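# Clip both heat sinks onto their power modules

## Task

Both heat sinks already sit on their power modules: secure each one by closing that module's spring clip until it snaps shut, making sure each heat sink stays seated on its studs and neither module is lifted or tilted off the table.

## Robot and tools

ROBOT. Two arms, left_arm and right_arm, each ending in a hand with index, middle, ring and thumb driven by sixteen motors. right_arm has a right hand; left_arm has its mirror image. Bases in the scene frame: left_arm (+0.004, +0.353, +0.032) m, quat_wxyz (+1.000, 0, 0, -0.022); right_arm (-0.040, -0.408, +0.032) m, quat_wxyz (+1.000, 0, 0, -0.026).

FRAMES. Scene frame: origin on the table top halfway between the nominal bases, +z up, +x out over the table, left_arm toward +y. Fixed cameras and the table use the scene frame. Reported hand positions, orientations, velocities and Hand targets use each arm's own base frame. Motion offsets run along the axes of that arm's current Hand target. Hand point axes (right hand): +z along the straight fingers toward the tips, +x across the palm away from the thumb, +y out of the palm face. On the left hand +x points toward the thumb. A rigid mast near the wrist on the palm side can collide with things.

ROW LAYOUT. Every row is one flat list of 48 numbers, each in [-1, 1], covering both arms even if one is idle: left dx, dy, dz, rx, ry, rz; then 16 left hand motor goals; left current_limit, speed; then the same 24 for the right arm. Motor order: index_mcp, index_abd, index_pip, index_dip, thumb_cmc, thumb_axl, thumb_mcp, thumb_ipl, middle_mcp, middle_abd, middle_pip, middle_dip, ring_mcp, ring_abd, ring_pip, ring_dip. The same order is used in hand_goal, hand_measured, hand_current_ma and hand_state.

POSE NUMBERS are offsets, not poses: dx, dy, dz move the hand point from its Hand target as it was when the action (or move) began, in that target's own axes; 1.0 = 0.6 m. rx, ry, rz form a single rotation vector, 1.0 = 180 degrees. All rows of one action count from that same start, not from each other; sending the same offset again in a new call moves further. Six zeros re-request the current Hand target. Orientation is clipped to within 32 degrees of the measured one each step.

HAND NUMBERS are absolute goal angles scaled between each hinge's stops (straight: _mcp -0.75, _abd +0.00, _pip -0.58, _dip -0.70, thumb_cmc -0.71, thumb_axl -0.68, thumb_mcp -0.23, thumb_ipl -0.17; toward +1 bends toward the palm). current_limit maps -1..+1 to 0..550 mA (never under 11 mA); speed gives (speed + 1) / 2 of 8.5 rad/s. Defaults at start: +0.4 and -0.6. A 0 is a real goal; to leave a hand unchanged, resend its hand_goal, hand_current_limit and hand_speed.

TOOLS.
execute_actions(actions, cameras): actions is a list of actions; each action is up to 15 rows, one per 1/30 s step, the last row repeated to fill 15. Each action lasts 0.5 s. Images come only with an empty actions list or when cameras names them.
move(target, speed, blend, stop_force, zero, blocking, cameras): straight-line paths to target, one 48-number row or a list of up to 15 rows; every row's offsets count from the Hand targets at the start, not from the previous row. speed in m/s, 0.002 to 3.6, default 0.25 (turns up to twice that in rad/s), one number or one per target. blend in m rounds corners in a list; 0 stops at each. stop_force in N, 3 to 120, ends an arm's path when its wrist sensor feels that much push against the motion; unreliable while the hand rotates; omit it when backing off a contact. zero (default true) re-zeros moving arms first. blocking=false returns after about 0.5 s, not allowed with stop_force. Paths ignore obstacles; approaching fast hits hard. Keep paths away from an arm's own base. Give every row in a list identical hand numbers.
wait(seconds 0 to 10, cameras): lets time pass holding last commands.
stop(cameras): brakes a running move.
zoom_image(camera, region [x0, y0, x1, y1] in pixels, at most 504 wide and high): closer look at the latest image of that camera.
zero_wrist_force(arm: left_arm or right_arm): tares that wrist sensor.
finished_scene(scene): ends the current scene, irreversibly; scene is its number.

CAMERAS: cam_head_left, cam_head_right, cam_high, cam_low, cam_left_wrist, cam_right_wrist, all 896x504; ["all"] shows every one, [] none.

RESULTS. end_effector_position (m), end_effector_quat_wxyz, velocities; Hand target (the basis of the next offsets; the hand often rests a bit short of it, so send the missing distance). Joint velocities may read within noise. hand_state words: moving, goal, blocked, overload. Wrist force and Wrist torque in the hand's own axes, plus a peak line. The move line reports done, off_target, moving, held or fault, and limits such as paced or held. Joint torques, motor temperatures, MOTOR HOT, HAND FAULT and fault lines may appear.

AVOID. Net force near 150 N or contact torque at a joint limit (wrist joints 26.3 N m, others 141 N m) stops the arm for 10 s. Commanding even slightly past a firm contact can trigger this. A motor at 495 mA or more for 5 s shuts down for 10 s, so don't squeeze hard for long. Motors at 85 °C brake the arm; avoid holding stretched or pushing at unreachable poses. Don't let the arms or hands press on each other. Don't drop or slam parts, knock modules off the table, or lift heat sinks off their studs; press clips down gently and slowly.

Each tool is called after ">>>" as name([rows], argument=value, ...), one row to a line, values as JSON.

## Session

>>> execute_actions(actions=[])

Scene clock: 0.00 s.
left_arm: end_effector_position=(+0.8147, +0.0751, +0.3060) hand_goal=(-0.754, +0.000, -0.576, -0.696, -0.714, -0.678, -0.226, -0.168, -0.754, +0.000, -0.576, -0.696, -0.754, +0.000, -0.576, -0.696) hand_measured=(-0.754, +0.000, -0.576, -0.696, -0.714, -0.678, -0.226, -0.168, -0.754, +0.000, -0.576, -0.696, -0.754, +0.000, -0.576, -0.696) hand_current_ma=(+0, +0, +0, +0, +0, +0, +0, +0, +0, +0, +0, +0, +0, +0, +0, +0) hand_state=(goal, goal, goal, goal, goal, goal, goal, goal, goal, goal, goal, goal, goal, goal, goal, goal) hand_current_limit=0.40 hand_speed=-0.60 end_effector_quat_wxyz=(+0.576, +0.329, +0.745, -0.073) | right_arm: end_effector_position=(+0.4597, +0.5676, +0.2447) hand_goal=(-0.754, +0.000, -0.576, -0.696, -0.714, -0.678, -0.226, -0.168, -0.754, +0.000, -0.576, -0.696, -0.754, +0.000, -0.576, -0.696) hand_measured=(-0.754, +0.000, -0.576, -0.696, -0.714, -0.678, -0.226, -0.168, -0.754, +0.000, -0.576, -0.696, -0.754, +0.000, -0.576, -0.696) hand_current_ma=(+0, +0, +0, +0, +0, +0, +0, +0, +0, +0, +0, +0, +0, +0, +0, +0) hand_state=(goal, goal, goal, goal, goal, goal, goal, goal, goal, goal, goal, goal, goal, goal, goal, goal) hand_current_limit=0.40 hand_speed=-0.60 end_effector_quat_wxyz=(-0.352, +0.663, +0.658, +0.063)
Joint positions: left_arm=[3.558 -2.099 -1.69 0.107 0.687 -0.847] | right_arm=[0.556 -1.191 1.428 -1.766 -0.84 0.547]
Joint velocities: within noise
Joint torques (N m): no reading
Motor temperatures (°C): left_arm=[38 31 39 41 43 38] | right_arm=[39 30 32 34 43 48]
Wrist force (N): no reading
Wrist torque (N m): no reading
Wrist force, peak (N): no reading
Hand target: left_arm +0.8147, +0.0751, +0.3060; +0.576, +0.329, +0.745, -0.073 | right_arm +0.4597, +0.5676, +0.2447; -0.352, +0.663, +0.658, +0.063

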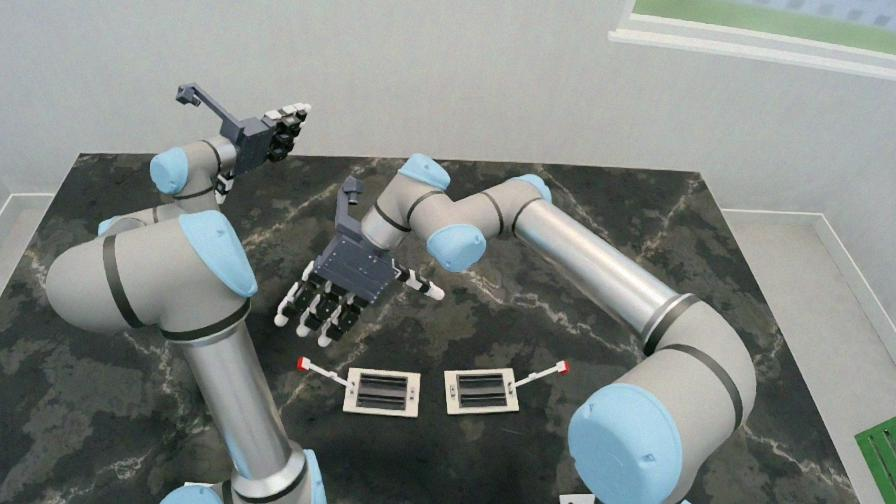

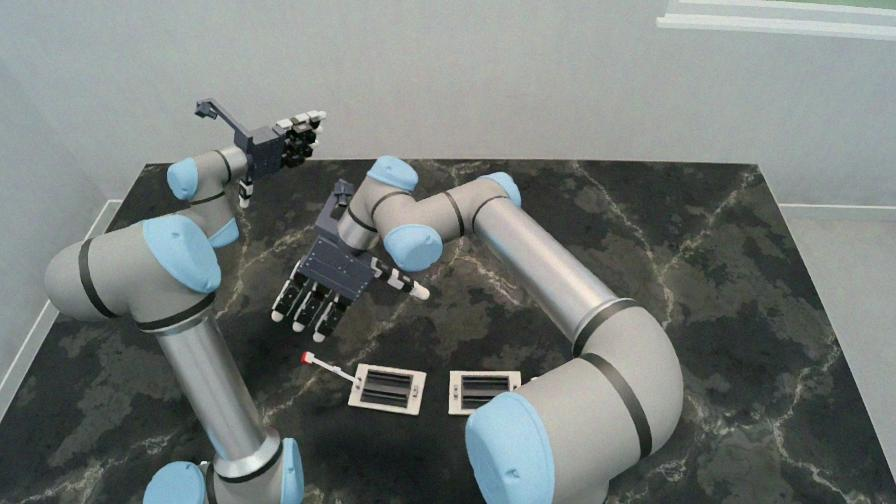

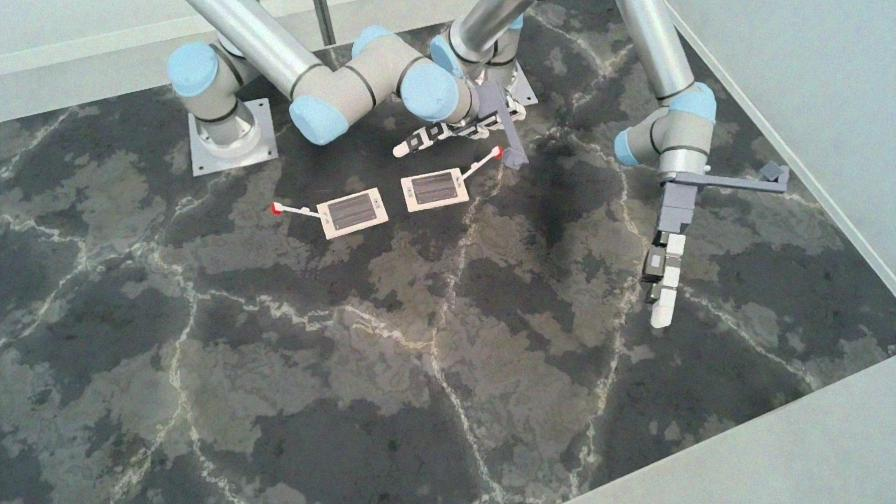

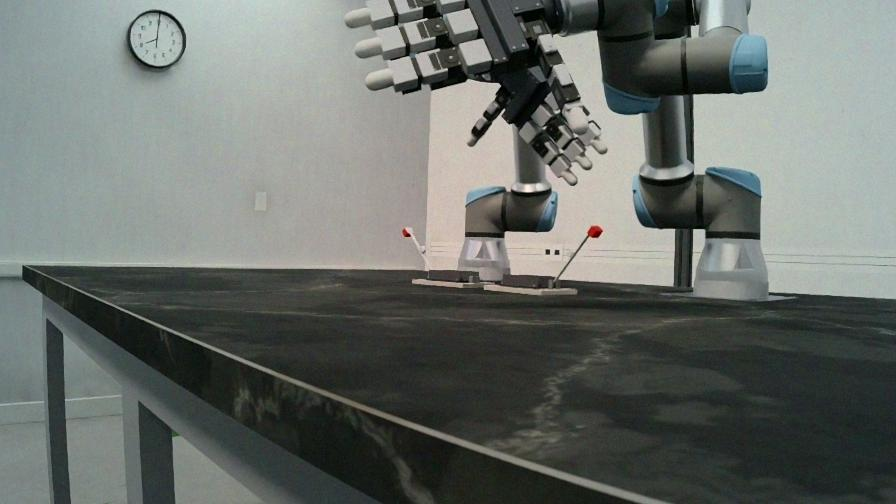

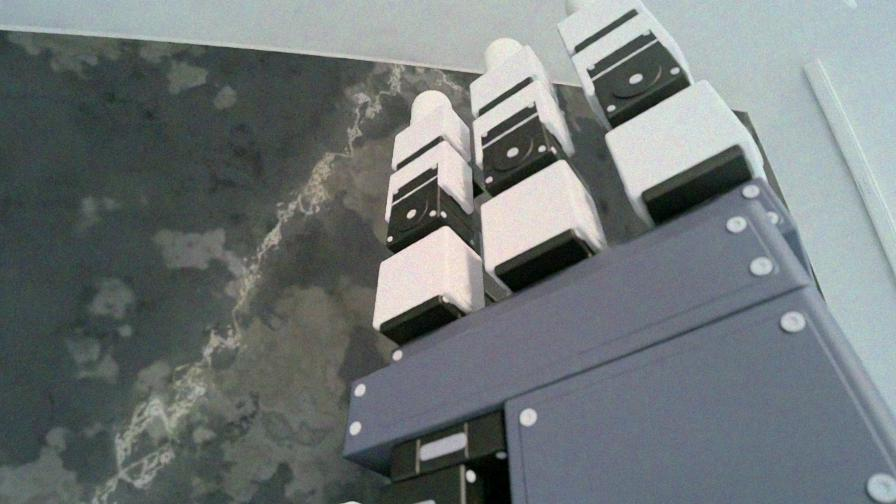

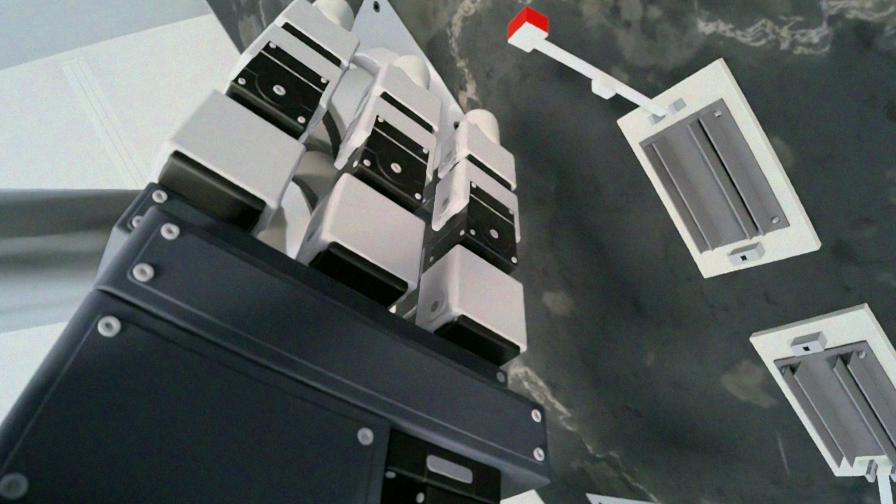

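>>> zoom_image(camera="cam_head_left", region=[280, 330, 600, 440])

>>> zoom_image(camera="cam_high", region=[250, 120, 530, 260])

>>> zoom_image(camera="cam_low", region=[380, 200, 640, 320])

>>> zoom_image(camera="cam_right_wrist", region=[480, 0, 896, 300])

Scaled by 1.575.

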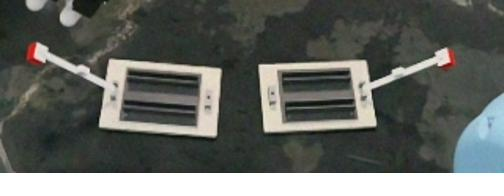

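Scaled by 1.800.

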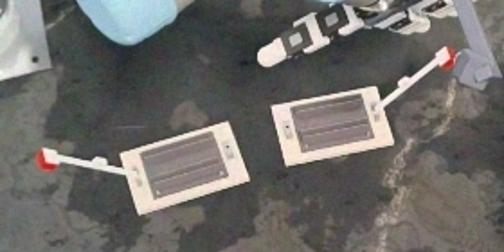

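Scaled by 1.938.

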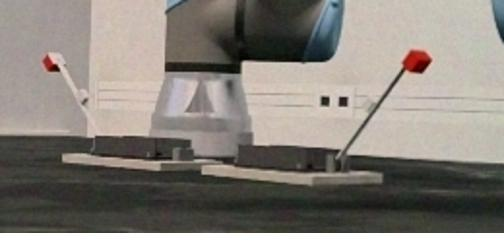

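Scaled by 1.212.

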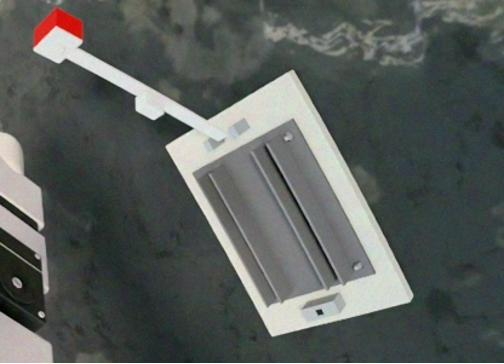

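>>> zoom_image(camera="cam_right_wrist", region=[600, 50, 830, 290])

>>> zoom_image(camera="cam_right_wrist", region=[490, 0, 720, 140])

>>> zoom_image(camera="cam_low", region=[470, 210, 620, 310])

>>> zoom_image(camera="cam_low", region=[380, 210, 530, 310])

>>> zoom_image(camera="cam_high", region=[380, 130, 520, 230])

>>> zoom_image(camera="cam_high", region=[260, 170, 400, 250])

Scaled by 2.100.

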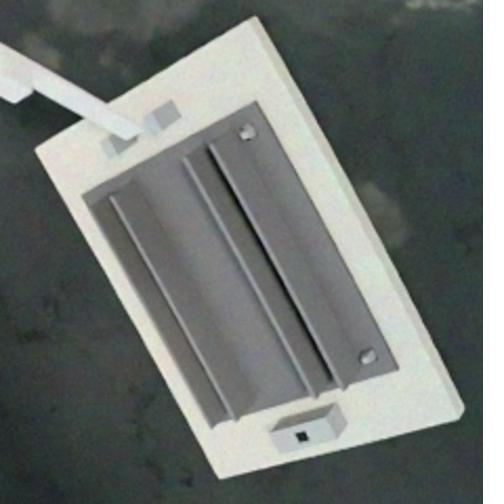

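Scaled by 2.191.

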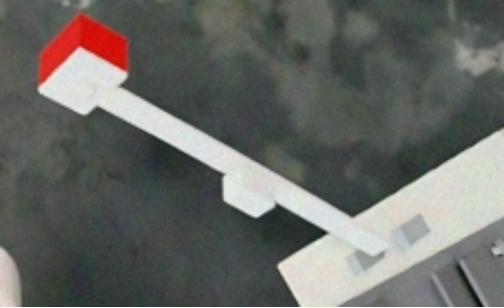

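Scaled by 3.360.

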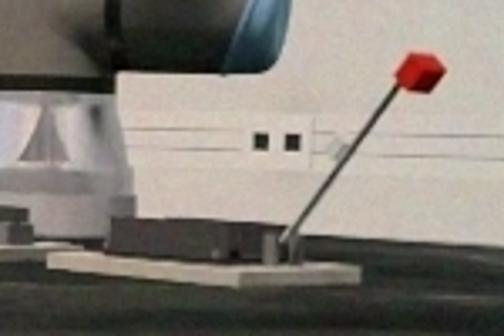

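Scaled by 3.360.

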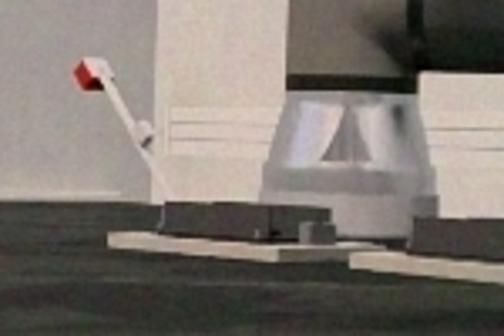

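Scaled by 3.600.

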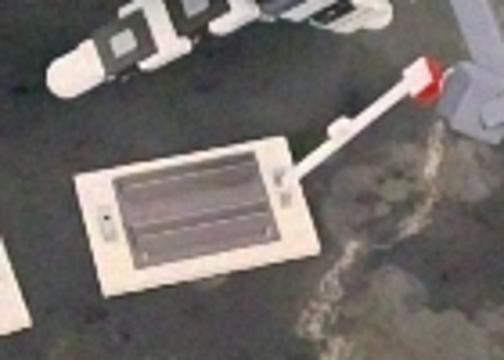

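Scaled by 3.600.

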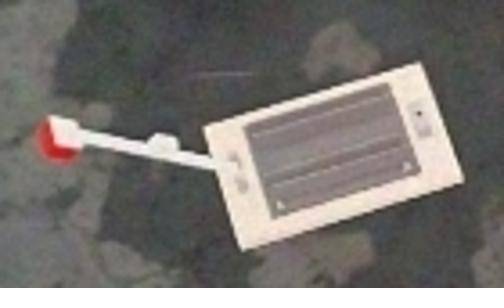

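>>> move(target=[0,0,0,0,0,0,-0.754,0,-0.576,-0.696,-0.714,-0.678,-0.226,-0.168,0.479,0,0.737,-0.043,0.479,0,0.737,-0.043,0.4,-0.6,-0.5888,-0.2997,-0.5093,0.0523,-0.2541,-0.4933,-0.754,0,-0.576,-0.696,-0.714,-0.678,-0.226,-0.168,0.479,0,0.737,-0.043,0.479,0,0.737,-0.043,0.4,-0.6], speed=0.3, cameras=["all"])

Scene clock: 137.87 s.
left_arm: end_effector_position=(+0.8147, +0.0751, +0.3060) hand_goal=(-0.754, +0.000, -0.576, -0.696, -0.714, -0.678, -0.226, -0.168, +0.478, +0.000, +0.736, -0.044, +0.478, +0.000, +0.736, -0.044) hand_measured=(-0.754, +0.000, -0.576, -0.696, -0.714, -0.678, -0.226, -0.168, +0.470, -0.002, +0.730, -0.046, +0.470, +0.000, +0.730, -0.046) hand_current_ma=(+0, +0, +0, +0, +0, +0, +0, +0, -2, +0, -1, +0, -2, +0, -1, +0) hand_state=(goal, goal, goal, goal, goal, goal, goal, goal, goal, goal, goal, goal, goal, goal, goal, goal) hand_current_limit=0.40 hand_speed=-0.60 end_effector_quat_wxyz=(+0.576, +0.329, +0.745, -0.073) | right_arm: end_effector_position=(+0.3662, +0.0868, +0.3476) hand_goal=(-0.754, +0.000, -0.576, -0.696, -0.714, -0.678, -0.226, -0.168, +0.478, +0.000, +0.736, -0.044, +0.478, +0.000, +0.736, -0.044) hand_measured=(-0.752, +0.000, -0.576, -0.696, -0.712, -0.678, -0.224, -0.168, +0.464, +0.000, +0.734, -0.046, +0.462, +0.000, +0.734, -0.046) hand_current_ma=(+2, +0, +0, +0, +1, +0, +2, +0, -23, +0, -2, -2, -25, +0, -2, -2) hand_state=(goal, goal, goal, goal, goal, goal, goal, goal, goal, goal, goal, goal, goal, goal, goal, goal) hand_current_limit=0.40 hand_speed=-0.60 end_effector_quat_wxyz=(+0.000, -0.026, +1.000, +0.001) end_effector_velocity=(+0.000, +0.000, +0.000) end_effector_angular_velocity=(+0.001, -0.001, +0.007)
Joint positions: left_arm=[3.558 -2.099 -1.69 0.107 0.687 -0.847] | right_arm=[-0.392 -1.982 1.918 -1.507 -1.57 -2.014]
Joint velocities: left_arm=[within noise] | right_arm=[0 0 -0.001 0 0.001 -0.006]
Joint torques (N m): left_arm=[0.01 42.92 20.03 2.22 -0.09 0.43] | right_arm=[-6.06 1.48 -30.21 -1.92 -1.19 -1.8]
Wrist force (N): left_arm=[-0.2 0.0 0.1] | right_arm=[-0.1 -0.1 -0.2]
Wrist torque (N m): left_arm=[-0.01 -0.08 -0.11] | right_arm=[0.09 0.01 -0.03]
Wrist force, peak (N): left_arm=[-0.4 0.4 0.2] | right_arm=[-0.1 -1.8 -0.5]
Hand target: left_arm +0.8147, +0.0751, +0.3060; +0.576, +0.329, +0.745, -0.073 | right_arm +0.3663, +0.0868, +0.3476; +0.000, -0.026, +1.000, +0.001
Off the commanded pose: left_arm 0.000 m, 0 deg | right_arm 0.000 m, 0 deg.
move: done
camera_calibration:
cam_right_wrist: T_world_to_cam=[[0.73666, 0.675316, -0.0357812, -0.277846], [0.508437, -0.518183, 0.687734, -0.420251], [0.445897, -0.524819, -0.72508, 0.262671], [0, 0, 0, 1]] pos_world=[0.301225, 0.107722, 0.469537]

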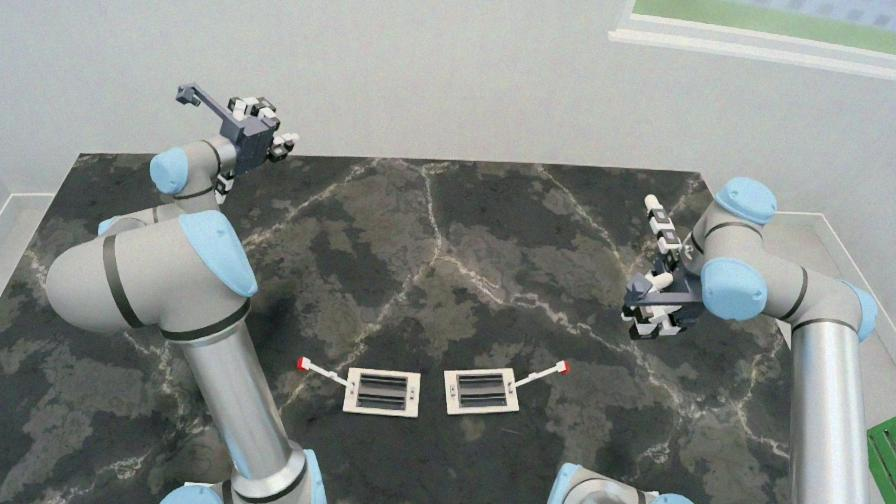

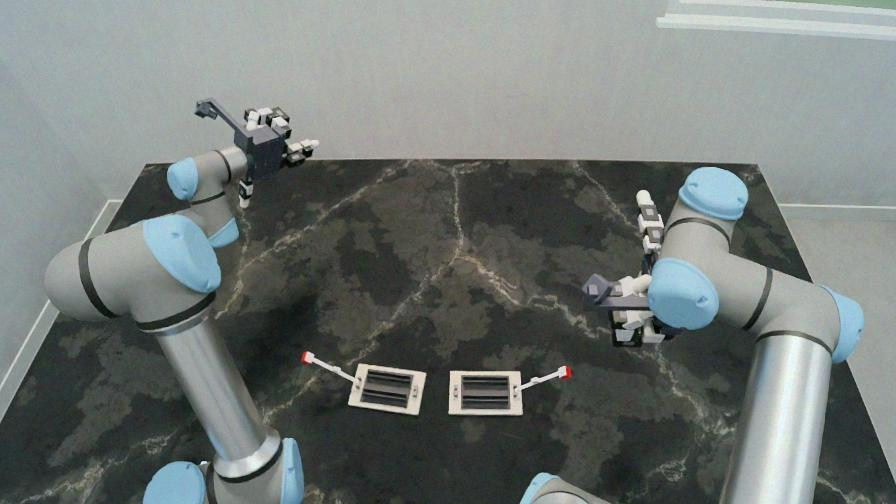

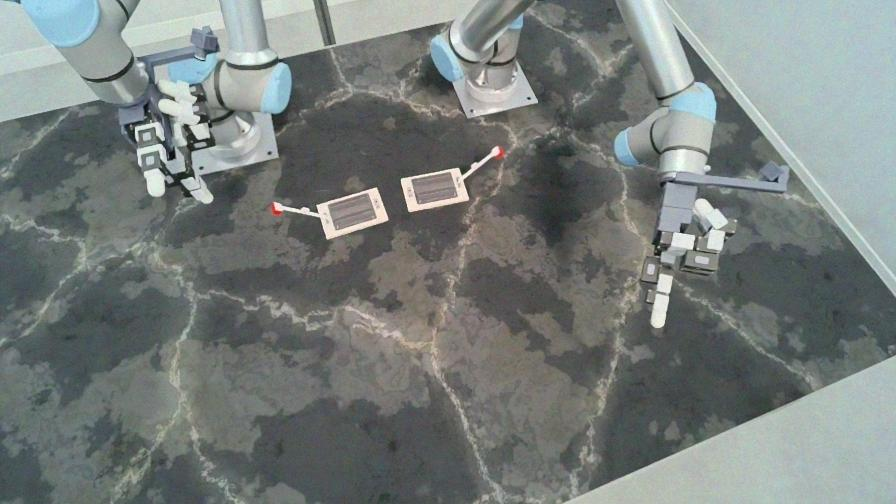

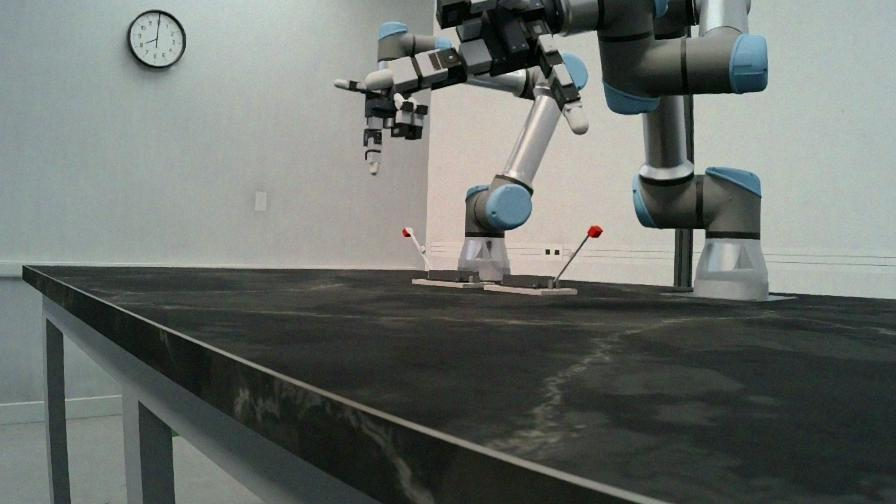

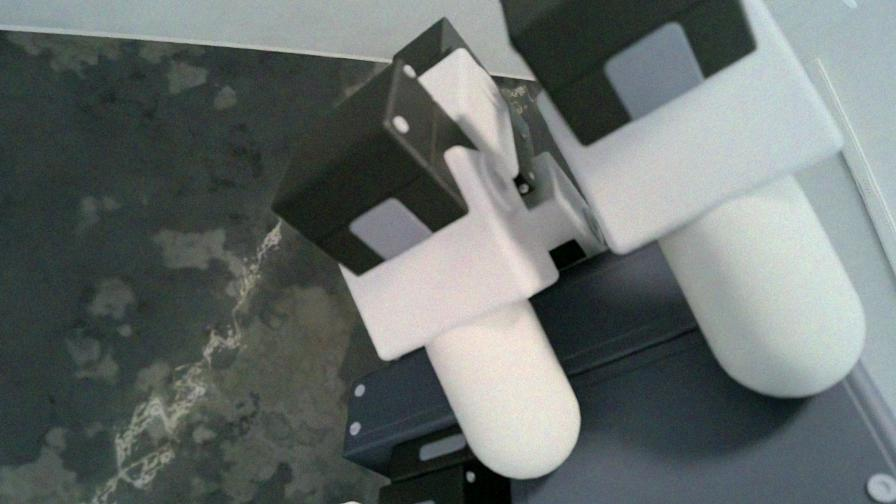

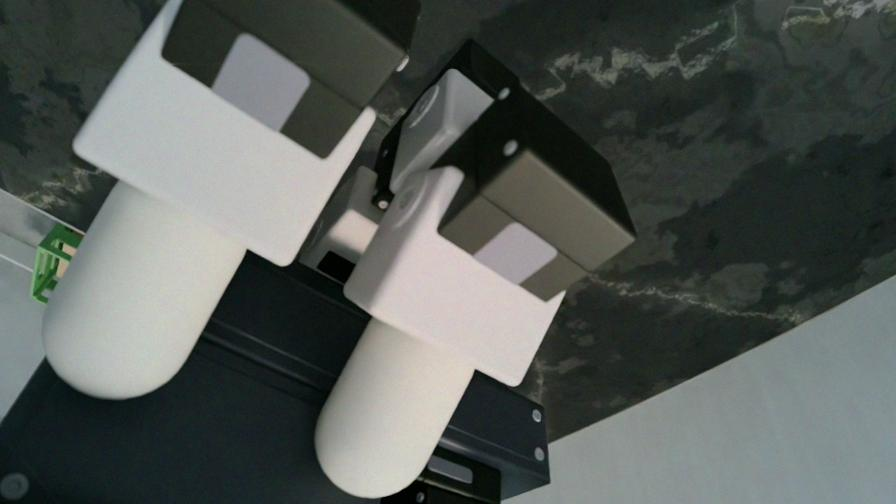

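>>> zoom_image(camera="cam_head_left", region=[610, 180, 730, 350])

>>> zoom_image(camera="cam_head_right", region=[570, 180, 690, 350])

>>> zoom_image(camera="cam_head_left", region=[435, 345, 585, 425])

>>> zoom_image(camera="cam_head_right", region=[435, 345, 585, 425])

>>> zoom_image(camera="cam_head_left", region=[285, 345, 435, 425])

>>> zoom_image(camera="cam_head_right", region=[285, 345, 435, 425])

Scaled by 2.965.

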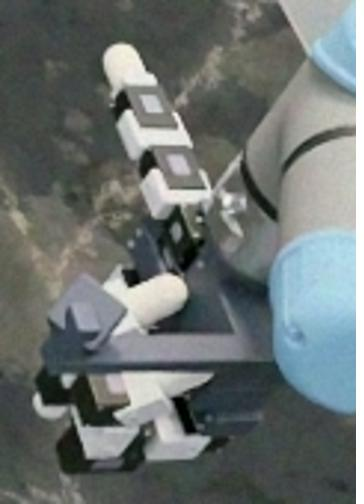

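Scaled by 2.965.

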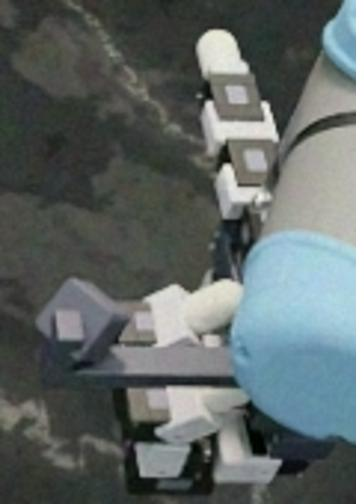

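Scaled by 3.360.

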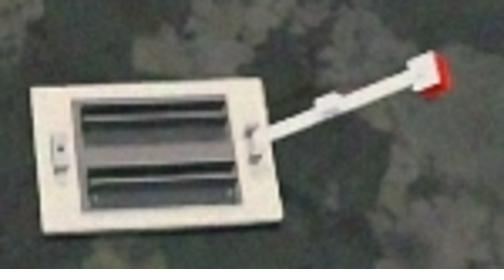

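Scaled by 3.360.

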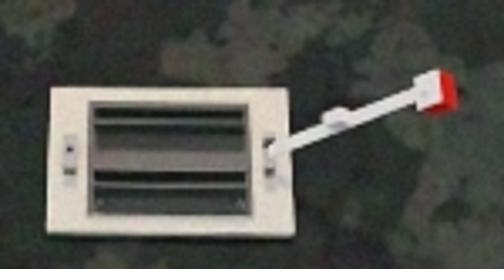

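Scaled by 3.360.

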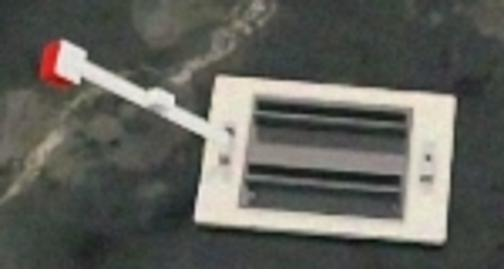

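Scaled by 3.360.

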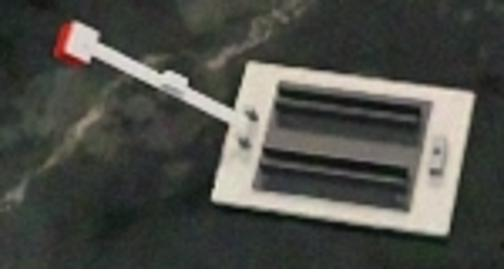

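>>> move(target=[-0.1037,-0.1895,-0.4415,0.0758,0.3876,-0.0534,-0.754,0,-0.576,-0.696,-0.714,-0.678,-0.226,-0.168,0.478,0,0.736,-0.044,0.478,0,0.736,-0.044,0.4,-0.6,0.0503,0.094,0.2993,0,0,0,-0.754,0,-0.576,-0.696,-0.714,-0.678,-0.226,-0.168,0.478,0,0.736,-0.044,0.478,0,0.736,-0.044,0.4,-0.6], speed=0.3, cameras=["all"])

Scene clock: 222.50 s.
left_arm: end_effector_position=(+0.5425, +0.0908, +0.4182) hand_goal=(-0.754, +0.000, -0.576, -0.696, -0.714, -0.678, -0.226, -0.168, +0.478, +0.000, +0.736, -0.044, +0.478, +0.000, +0.736, -0.044) hand_measured=(-0.754, -0.002, -0.576, -0.696, -0.714, -0.678, -0.224, -0.168, +0.470, -0.002, +0.730, -0.046, +0.470, +0.000, +0.730, -0.046) hand_current_ma=(+0, +0, +0, +0, +0, +0, +0, +0, -2, +0, -1, +0, -2, +0, -1, +0) hand_state=(goal, goal, goal, goal, goal, goal, goal, goal, goal, goal, goal, goal, goal, goal, goal, goal) hand_current_limit=0.40 hand_speed=-0.60 end_effector_quat_wxyz=(+0.000, +0.313, +0.950, +0.000) | right_arm: end_effector_position=(+0.3332, +0.1418, +0.1681) hand_goal=(-0.754, +0.000, -0.576, -0.696, -0.714, -0.678, -0.226, -0.168, +0.478, +0.000, +0.736, -0.044, +0.478, +0.000, +0.736, -0.044) hand_measured=(-0.752, +0.000, -0.576, -0.696, -0.712, -0.678, -0.224, -0.168, +0.464, +0.000, +0.734, -0.046, +0.462, +0.000, +0.734, -0.046) hand_current_ma=(+2, +0, +0, +0, +1, +0, +3, +0, -23, +0, -2, -2, -25, +0, -2, -2) hand_state=(goal, goal, goal, goal, goal, goal, goal, goal, goal, goal, goal, goal, goal, goal, goal, goal) hand_current_limit=0.40 hand_speed=-0.60 end_effector_quat_wxyz=(+0.000, -0.026, +1.000, +0.001)
Joint positions: left_arm=[3.423 -1.584 -1.403 -1.726 1.571 -0.651] | right_arm=[-0.256 -1.981 2.386 -1.976 -1.57 -1.878]
Joint torques (N m): left_arm=[7.35 33.96 16.55 1.1 1.81 2.49] | right_arm=[-13.63 -12.46 -26.2 -2.13 -0.03 -1.81]
Wrist force (N): left_arm=[2.0 -0.5 -0.2] | right_arm=[-0.4 0.0 0.0]
Wrist torque (N m): left_arm=[0.03 -0.08 0.06] | right_arm=[0.07 0.08 -0.07]
Wrist force, peak (N): left_arm=[2.5 -1.2 -0.6] | right_arm=[-0.2 -0.5 -1.1]
Hand target: left_arm +0.5424, +0.0909, +0.4182; +0.000, +0.313, +0.950, +0.000 | right_arm +0.3332, +0.1417, +0.1681; +0.000, -0.026, +1.000, +0.001
Off the commanded pose: left_arm 0.000 m, 0 deg | right_arm 0.000 m, 0 deg.
move: done
camera_calibration:
cam_left_wrist: T_world_to_cam=[[0.250014, -0.968242, 0.00047221, -0.086275], [-0.677263, -0.17453, 0.714741, 0.0376939], [-0.69196, -0.179015, -0.699389, 0.812392], [0, 0, 0, 1]] pos_world=[0.609241, 0.0684739, 0.541278]
cam_right_wrist: T_world_to_cam=[[0.736488, 0.675501, -0.0358313, -0.29693], [0.508676, -0.518128, 0.687599, -0.251559], [0.445909, -0.524635, -0.725206, 0.176095], [0, 0, 0, 1]] pos_world=[0.268125, 0.162622, 0.290037]

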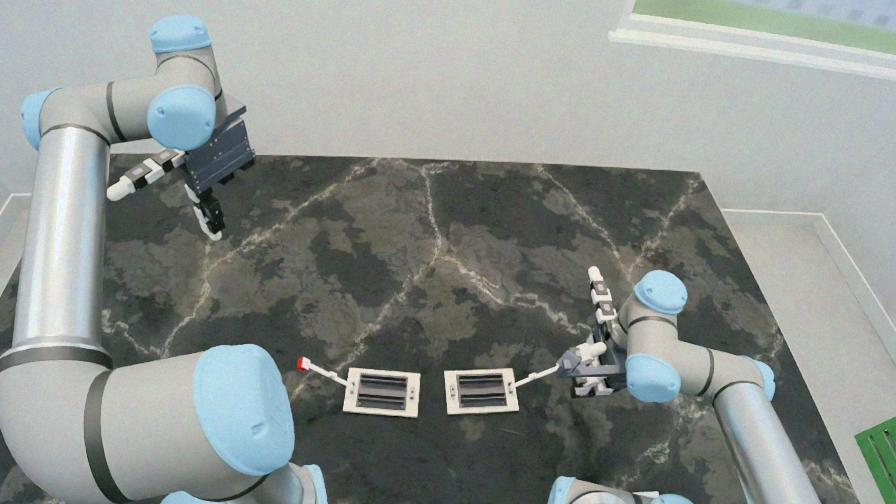

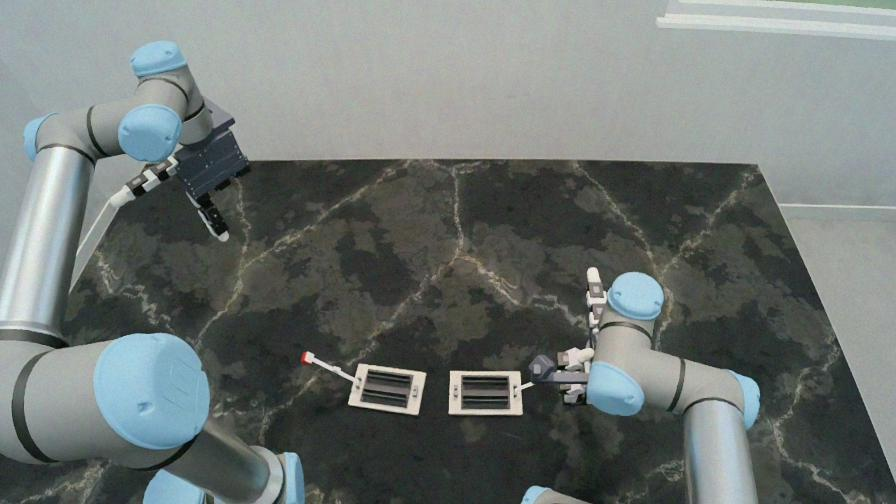

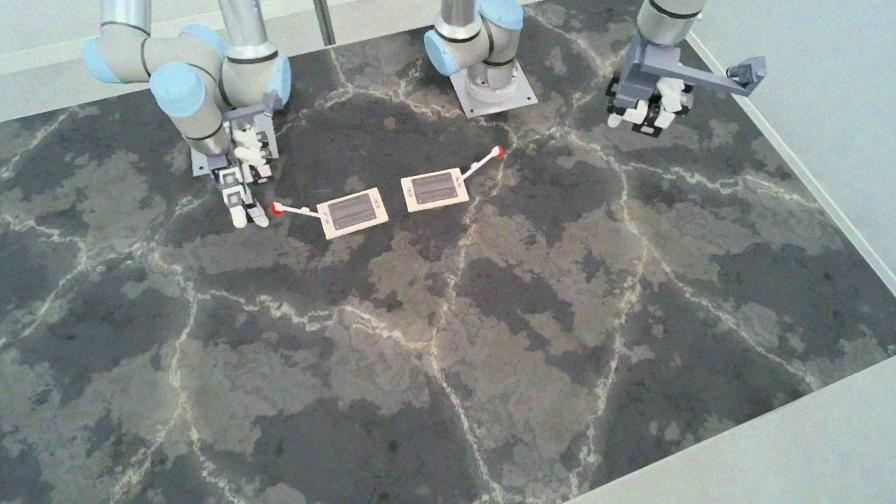

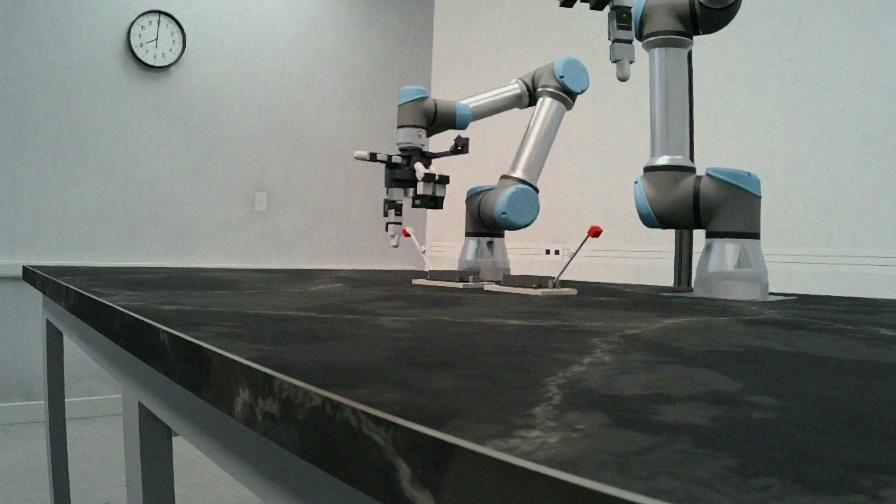

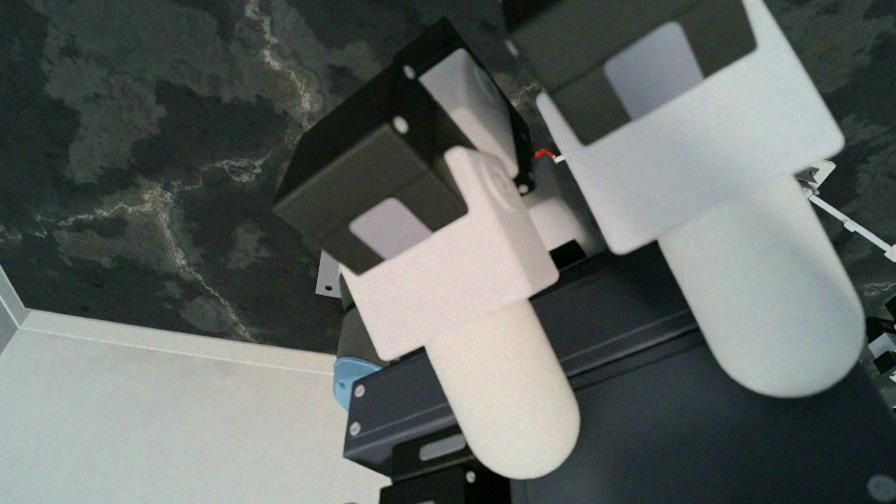

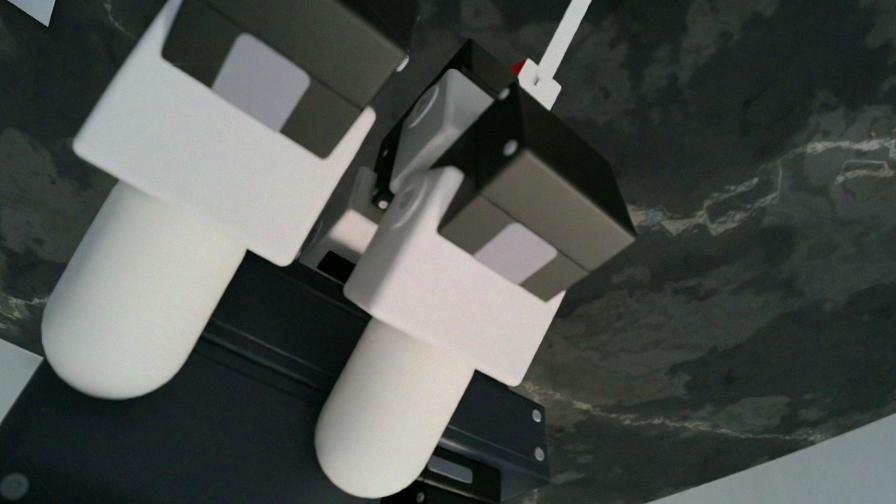

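>>> zoom_image(camera="cam_right_wrist", region=[470, 0, 620, 130])

>>> zoom_image(camera="cam_high", region=[180, 120, 330, 240])

>>> zoom_image(camera="cam_low", region=[360, 140, 500, 300])

>>> zoom_image(camera="cam_head_left", region=[500, 250, 660, 420])

>>> zoom_image(camera="cam_left_wrist", region=[780, 140, 896, 300])

Scaled by 3.360.

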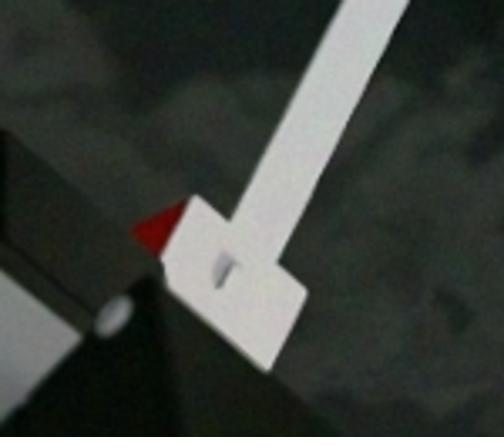

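Scaled by 3.360.

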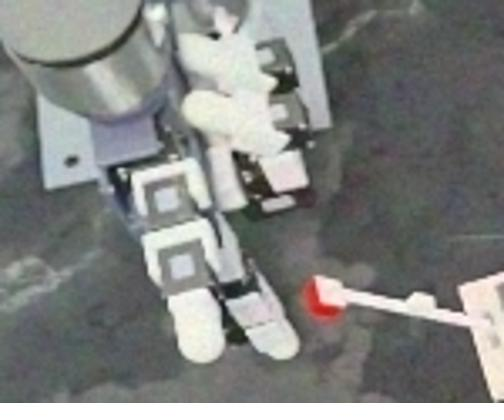

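Scaled by 3.150.

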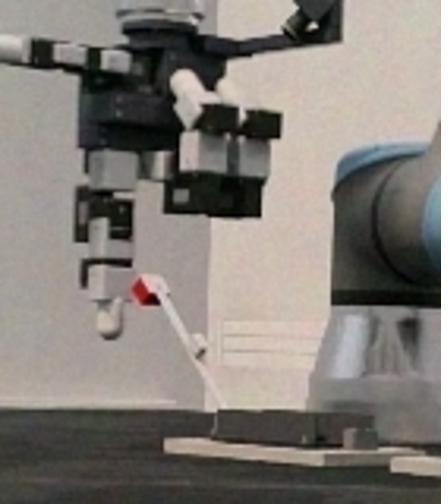

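Scaled by 2.965.

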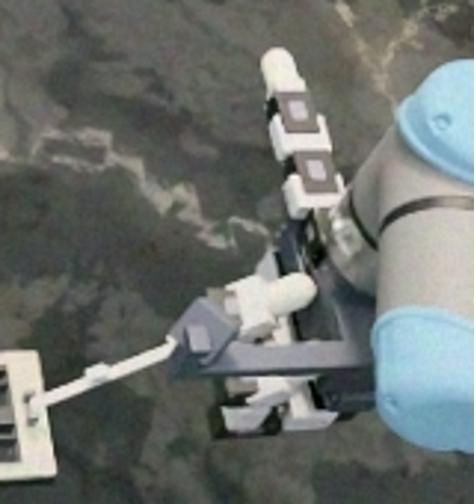

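Scaled by 3.150.

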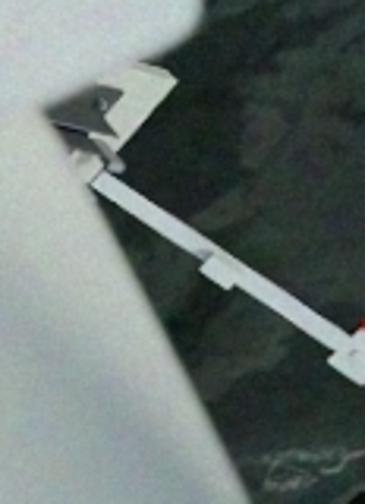

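>>> move(target=[0,0,0,0,0,0,-0.754,0,-0.576,-0.696,-0.714,-0.678,-0.226,-0.168,0.478,0,0.736,-0.044,0.478,0,0.736,-0.044,0.4,-0.6,0,0.1,0,0,0,0,-0.754,0,-0.576,-0.696,-0.714,-0.678,-0.226,-0.168,0.478,0,0.736,-0.044,0.478,0,0.736,-0.044,0.4,-0.6], speed=0.05, stop_force=5, cameras=["all"])

Scene clock: 239.43 s.
left_arm: end_effector_position=(+0.5424, +0.0909, +0.4182) hand_goal=(-0.754, +0.000, -0.576, -0.696, -0.714, -0.678, -0.226, -0.168, +0.478, +0.000, +0.736, -0.044, +0.478, +0.000, +0.736, -0.044) hand_measured=(-0.754, -0.002, -0.576, -0.696, -0.714, -0.678, -0.224, -0.168, +0.470, -0.002, +0.730, -0.046, +0.470, +0.000, +0.730, -0.046) hand_current_ma=(+0, +0, +0, +0, +0, +0, +0, +0, -2, +0, -1, +0, -2, +0, -1, +0) hand_state=(goal, goal, goal, goal, goal, goal, goal, goal, goal, goal, goal, goal, goal, goal, goal, goal) hand_current_limit=0.40 hand_speed=-0.60 end_effector_quat_wxyz=(+0.000, +0.313, +0.950, +0.000) | right_arm: end_effector_position=(+0.3306, +0.1914, +0.1682) hand_goal=(-0.754, +0.000, -0.576, -0.696, -0.714, -0.678, -0.226, -0.168, +0.478, +0.000, +0.736, -0.044, +0.478, +0.000, +0.736, -0.044) hand_measured=(-0.782, +0.004, -0.582, -0.696, -0.712, -0.678, -0.224, -0.168, +0.464, +0.000, +0.734, -0.046, +0.462, +0.000, +0.734, -0.046) hand_current_ma=(-57, +4, -6, +0, +1, +0, +3, +0, -23, +0, -2, -2, -25, +0, -2, -2) hand_state=(blocked, goal, goal, goal, goal, goal, goal, goal, goal, goal, goal, goal, goal, goal, goal, goal) hand_current_limit=0.40 hand_speed=-0.60 end_effector_quat_wxyz=(+0.000, -0.026, +1.000, +0.001)
Joint positions: left_arm=[3.424 -1.584 -1.403 -1.726 1.571 -0.651] | right_arm=[-0.092 -1.948 2.368 -1.991 -1.57 -1.715]
Joint torques (N m): left_arm=[8.42 33.98 14.15 2.13 2.28 2.74] | right_arm=[12.87 -3.25 -11.17 -2.06 0.64 1.61]
Wrist force (N): left_arm=[2.2 -0.5 -0.4] | right_arm=[-0.5 -2.1 -2.2]
Wrist torque (N m): left_arm=[0.04 -0.11 0.08] | right_arm=[0.31 -0.03 -0.07]
Wrist force, peak (N): left_arm=[2.2 -0.6 -0.2] | right_arm=[-0.5 -5.7 -6.7]
Hand target: left_arm +0.5424, +0.0909, +0.4182; +0.000, +0.313, +0.950, +0.000 | right_arm +0.3306, +0.1914, +0.1682; +0.000, -0.026, +1.000, +0.001 (not the last commanded pose)
Off the commanded pose: left_arm 0.000 m, 0 deg | right_arm 0.010 m, 0 deg.
move: contact (right_arm)
camera_calibration:
cam_left_wrist: T_world_to_cam=[[0.250079, -0.968225, 0.000366857, -0.0862339], [-0.677183, -0.174636, 0.71479, 0.0375587], [-0.692014, -0.179003, -0.699339, 0.812328], [0, 0, 0, 1]] pos_world=[0.609141, 0.068474, 0.541277]
cam_right_wrist: T_world_to_cam=[[0.736542, 0.675461, -0.0354735, -0.328625], [0.508327, -0.518172, 0.687824, -0.224569], [0.446217, -0.524643, -0.725011, 0.203212], [0, 0, 0, 1]] pos_world=[0.265524, 0.212222, 0.290137]

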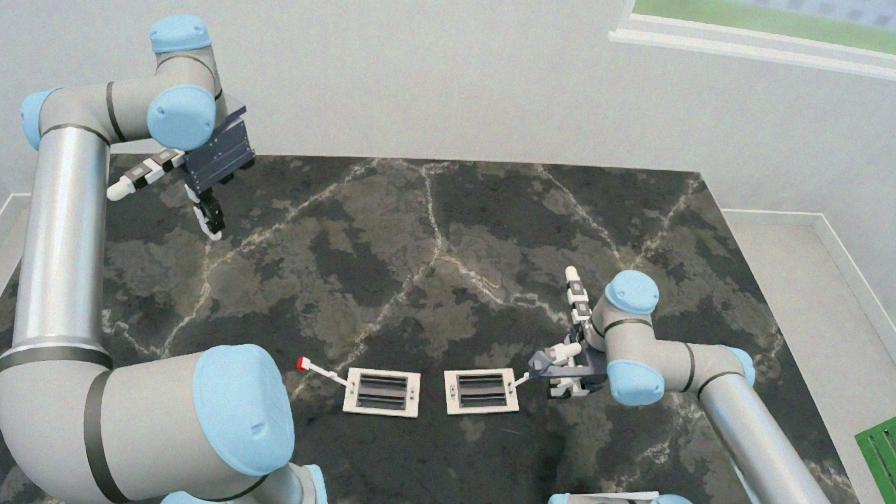

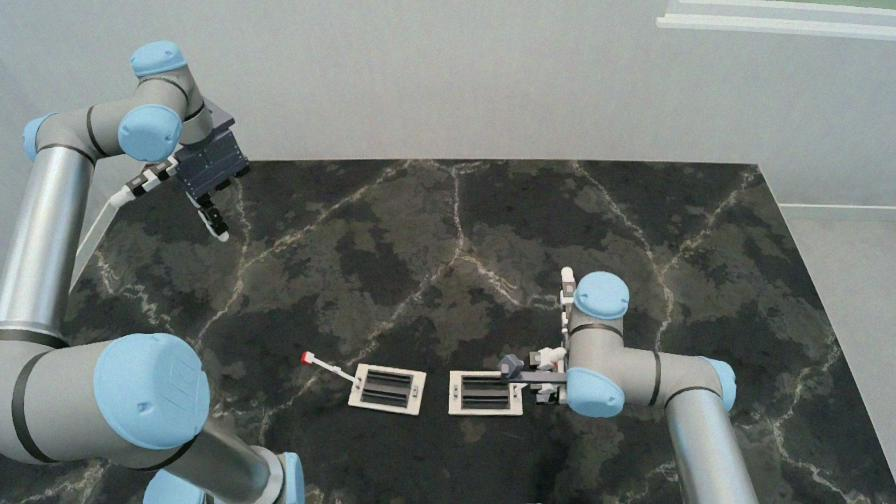

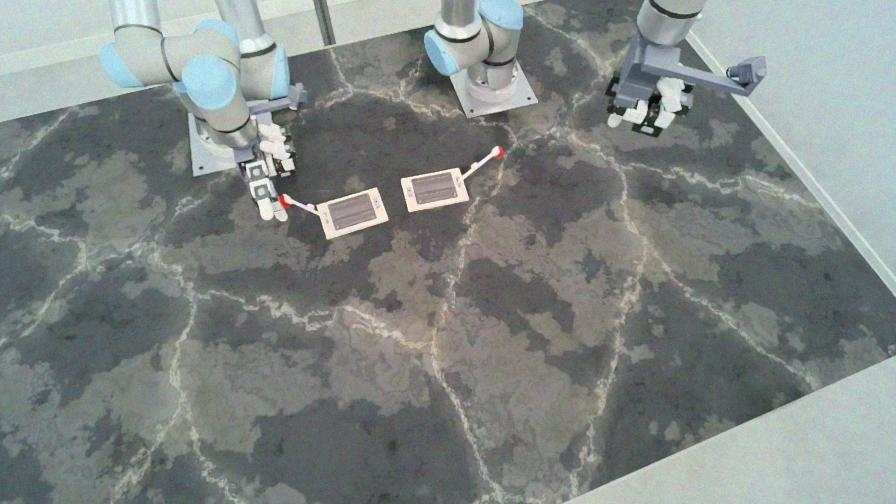

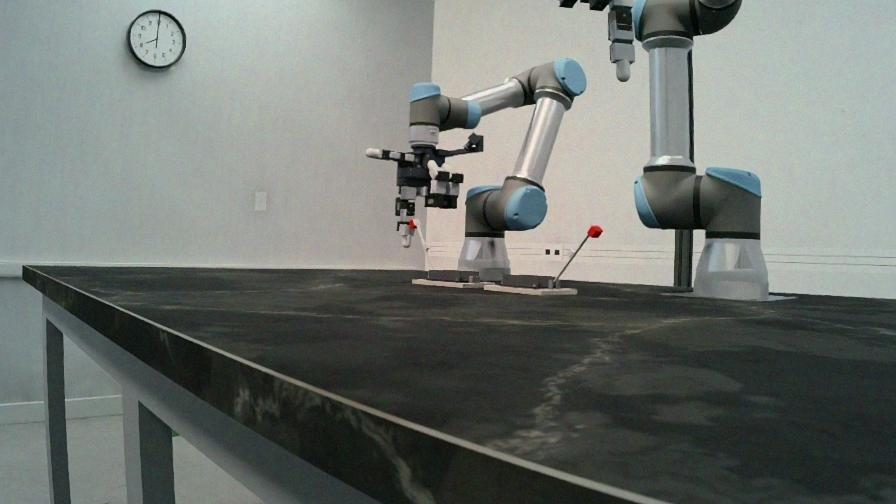

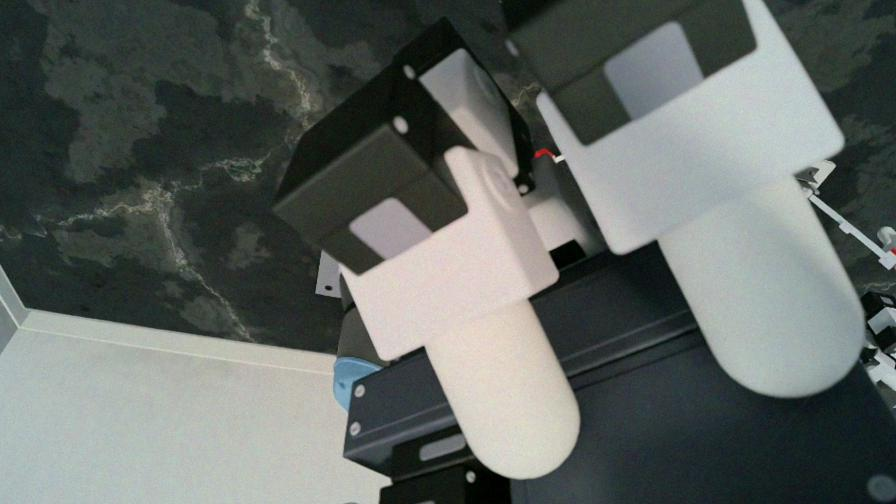

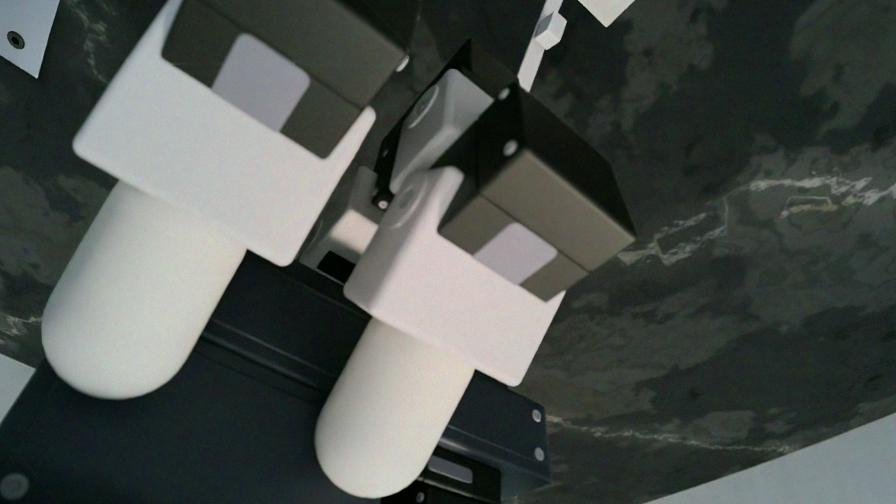

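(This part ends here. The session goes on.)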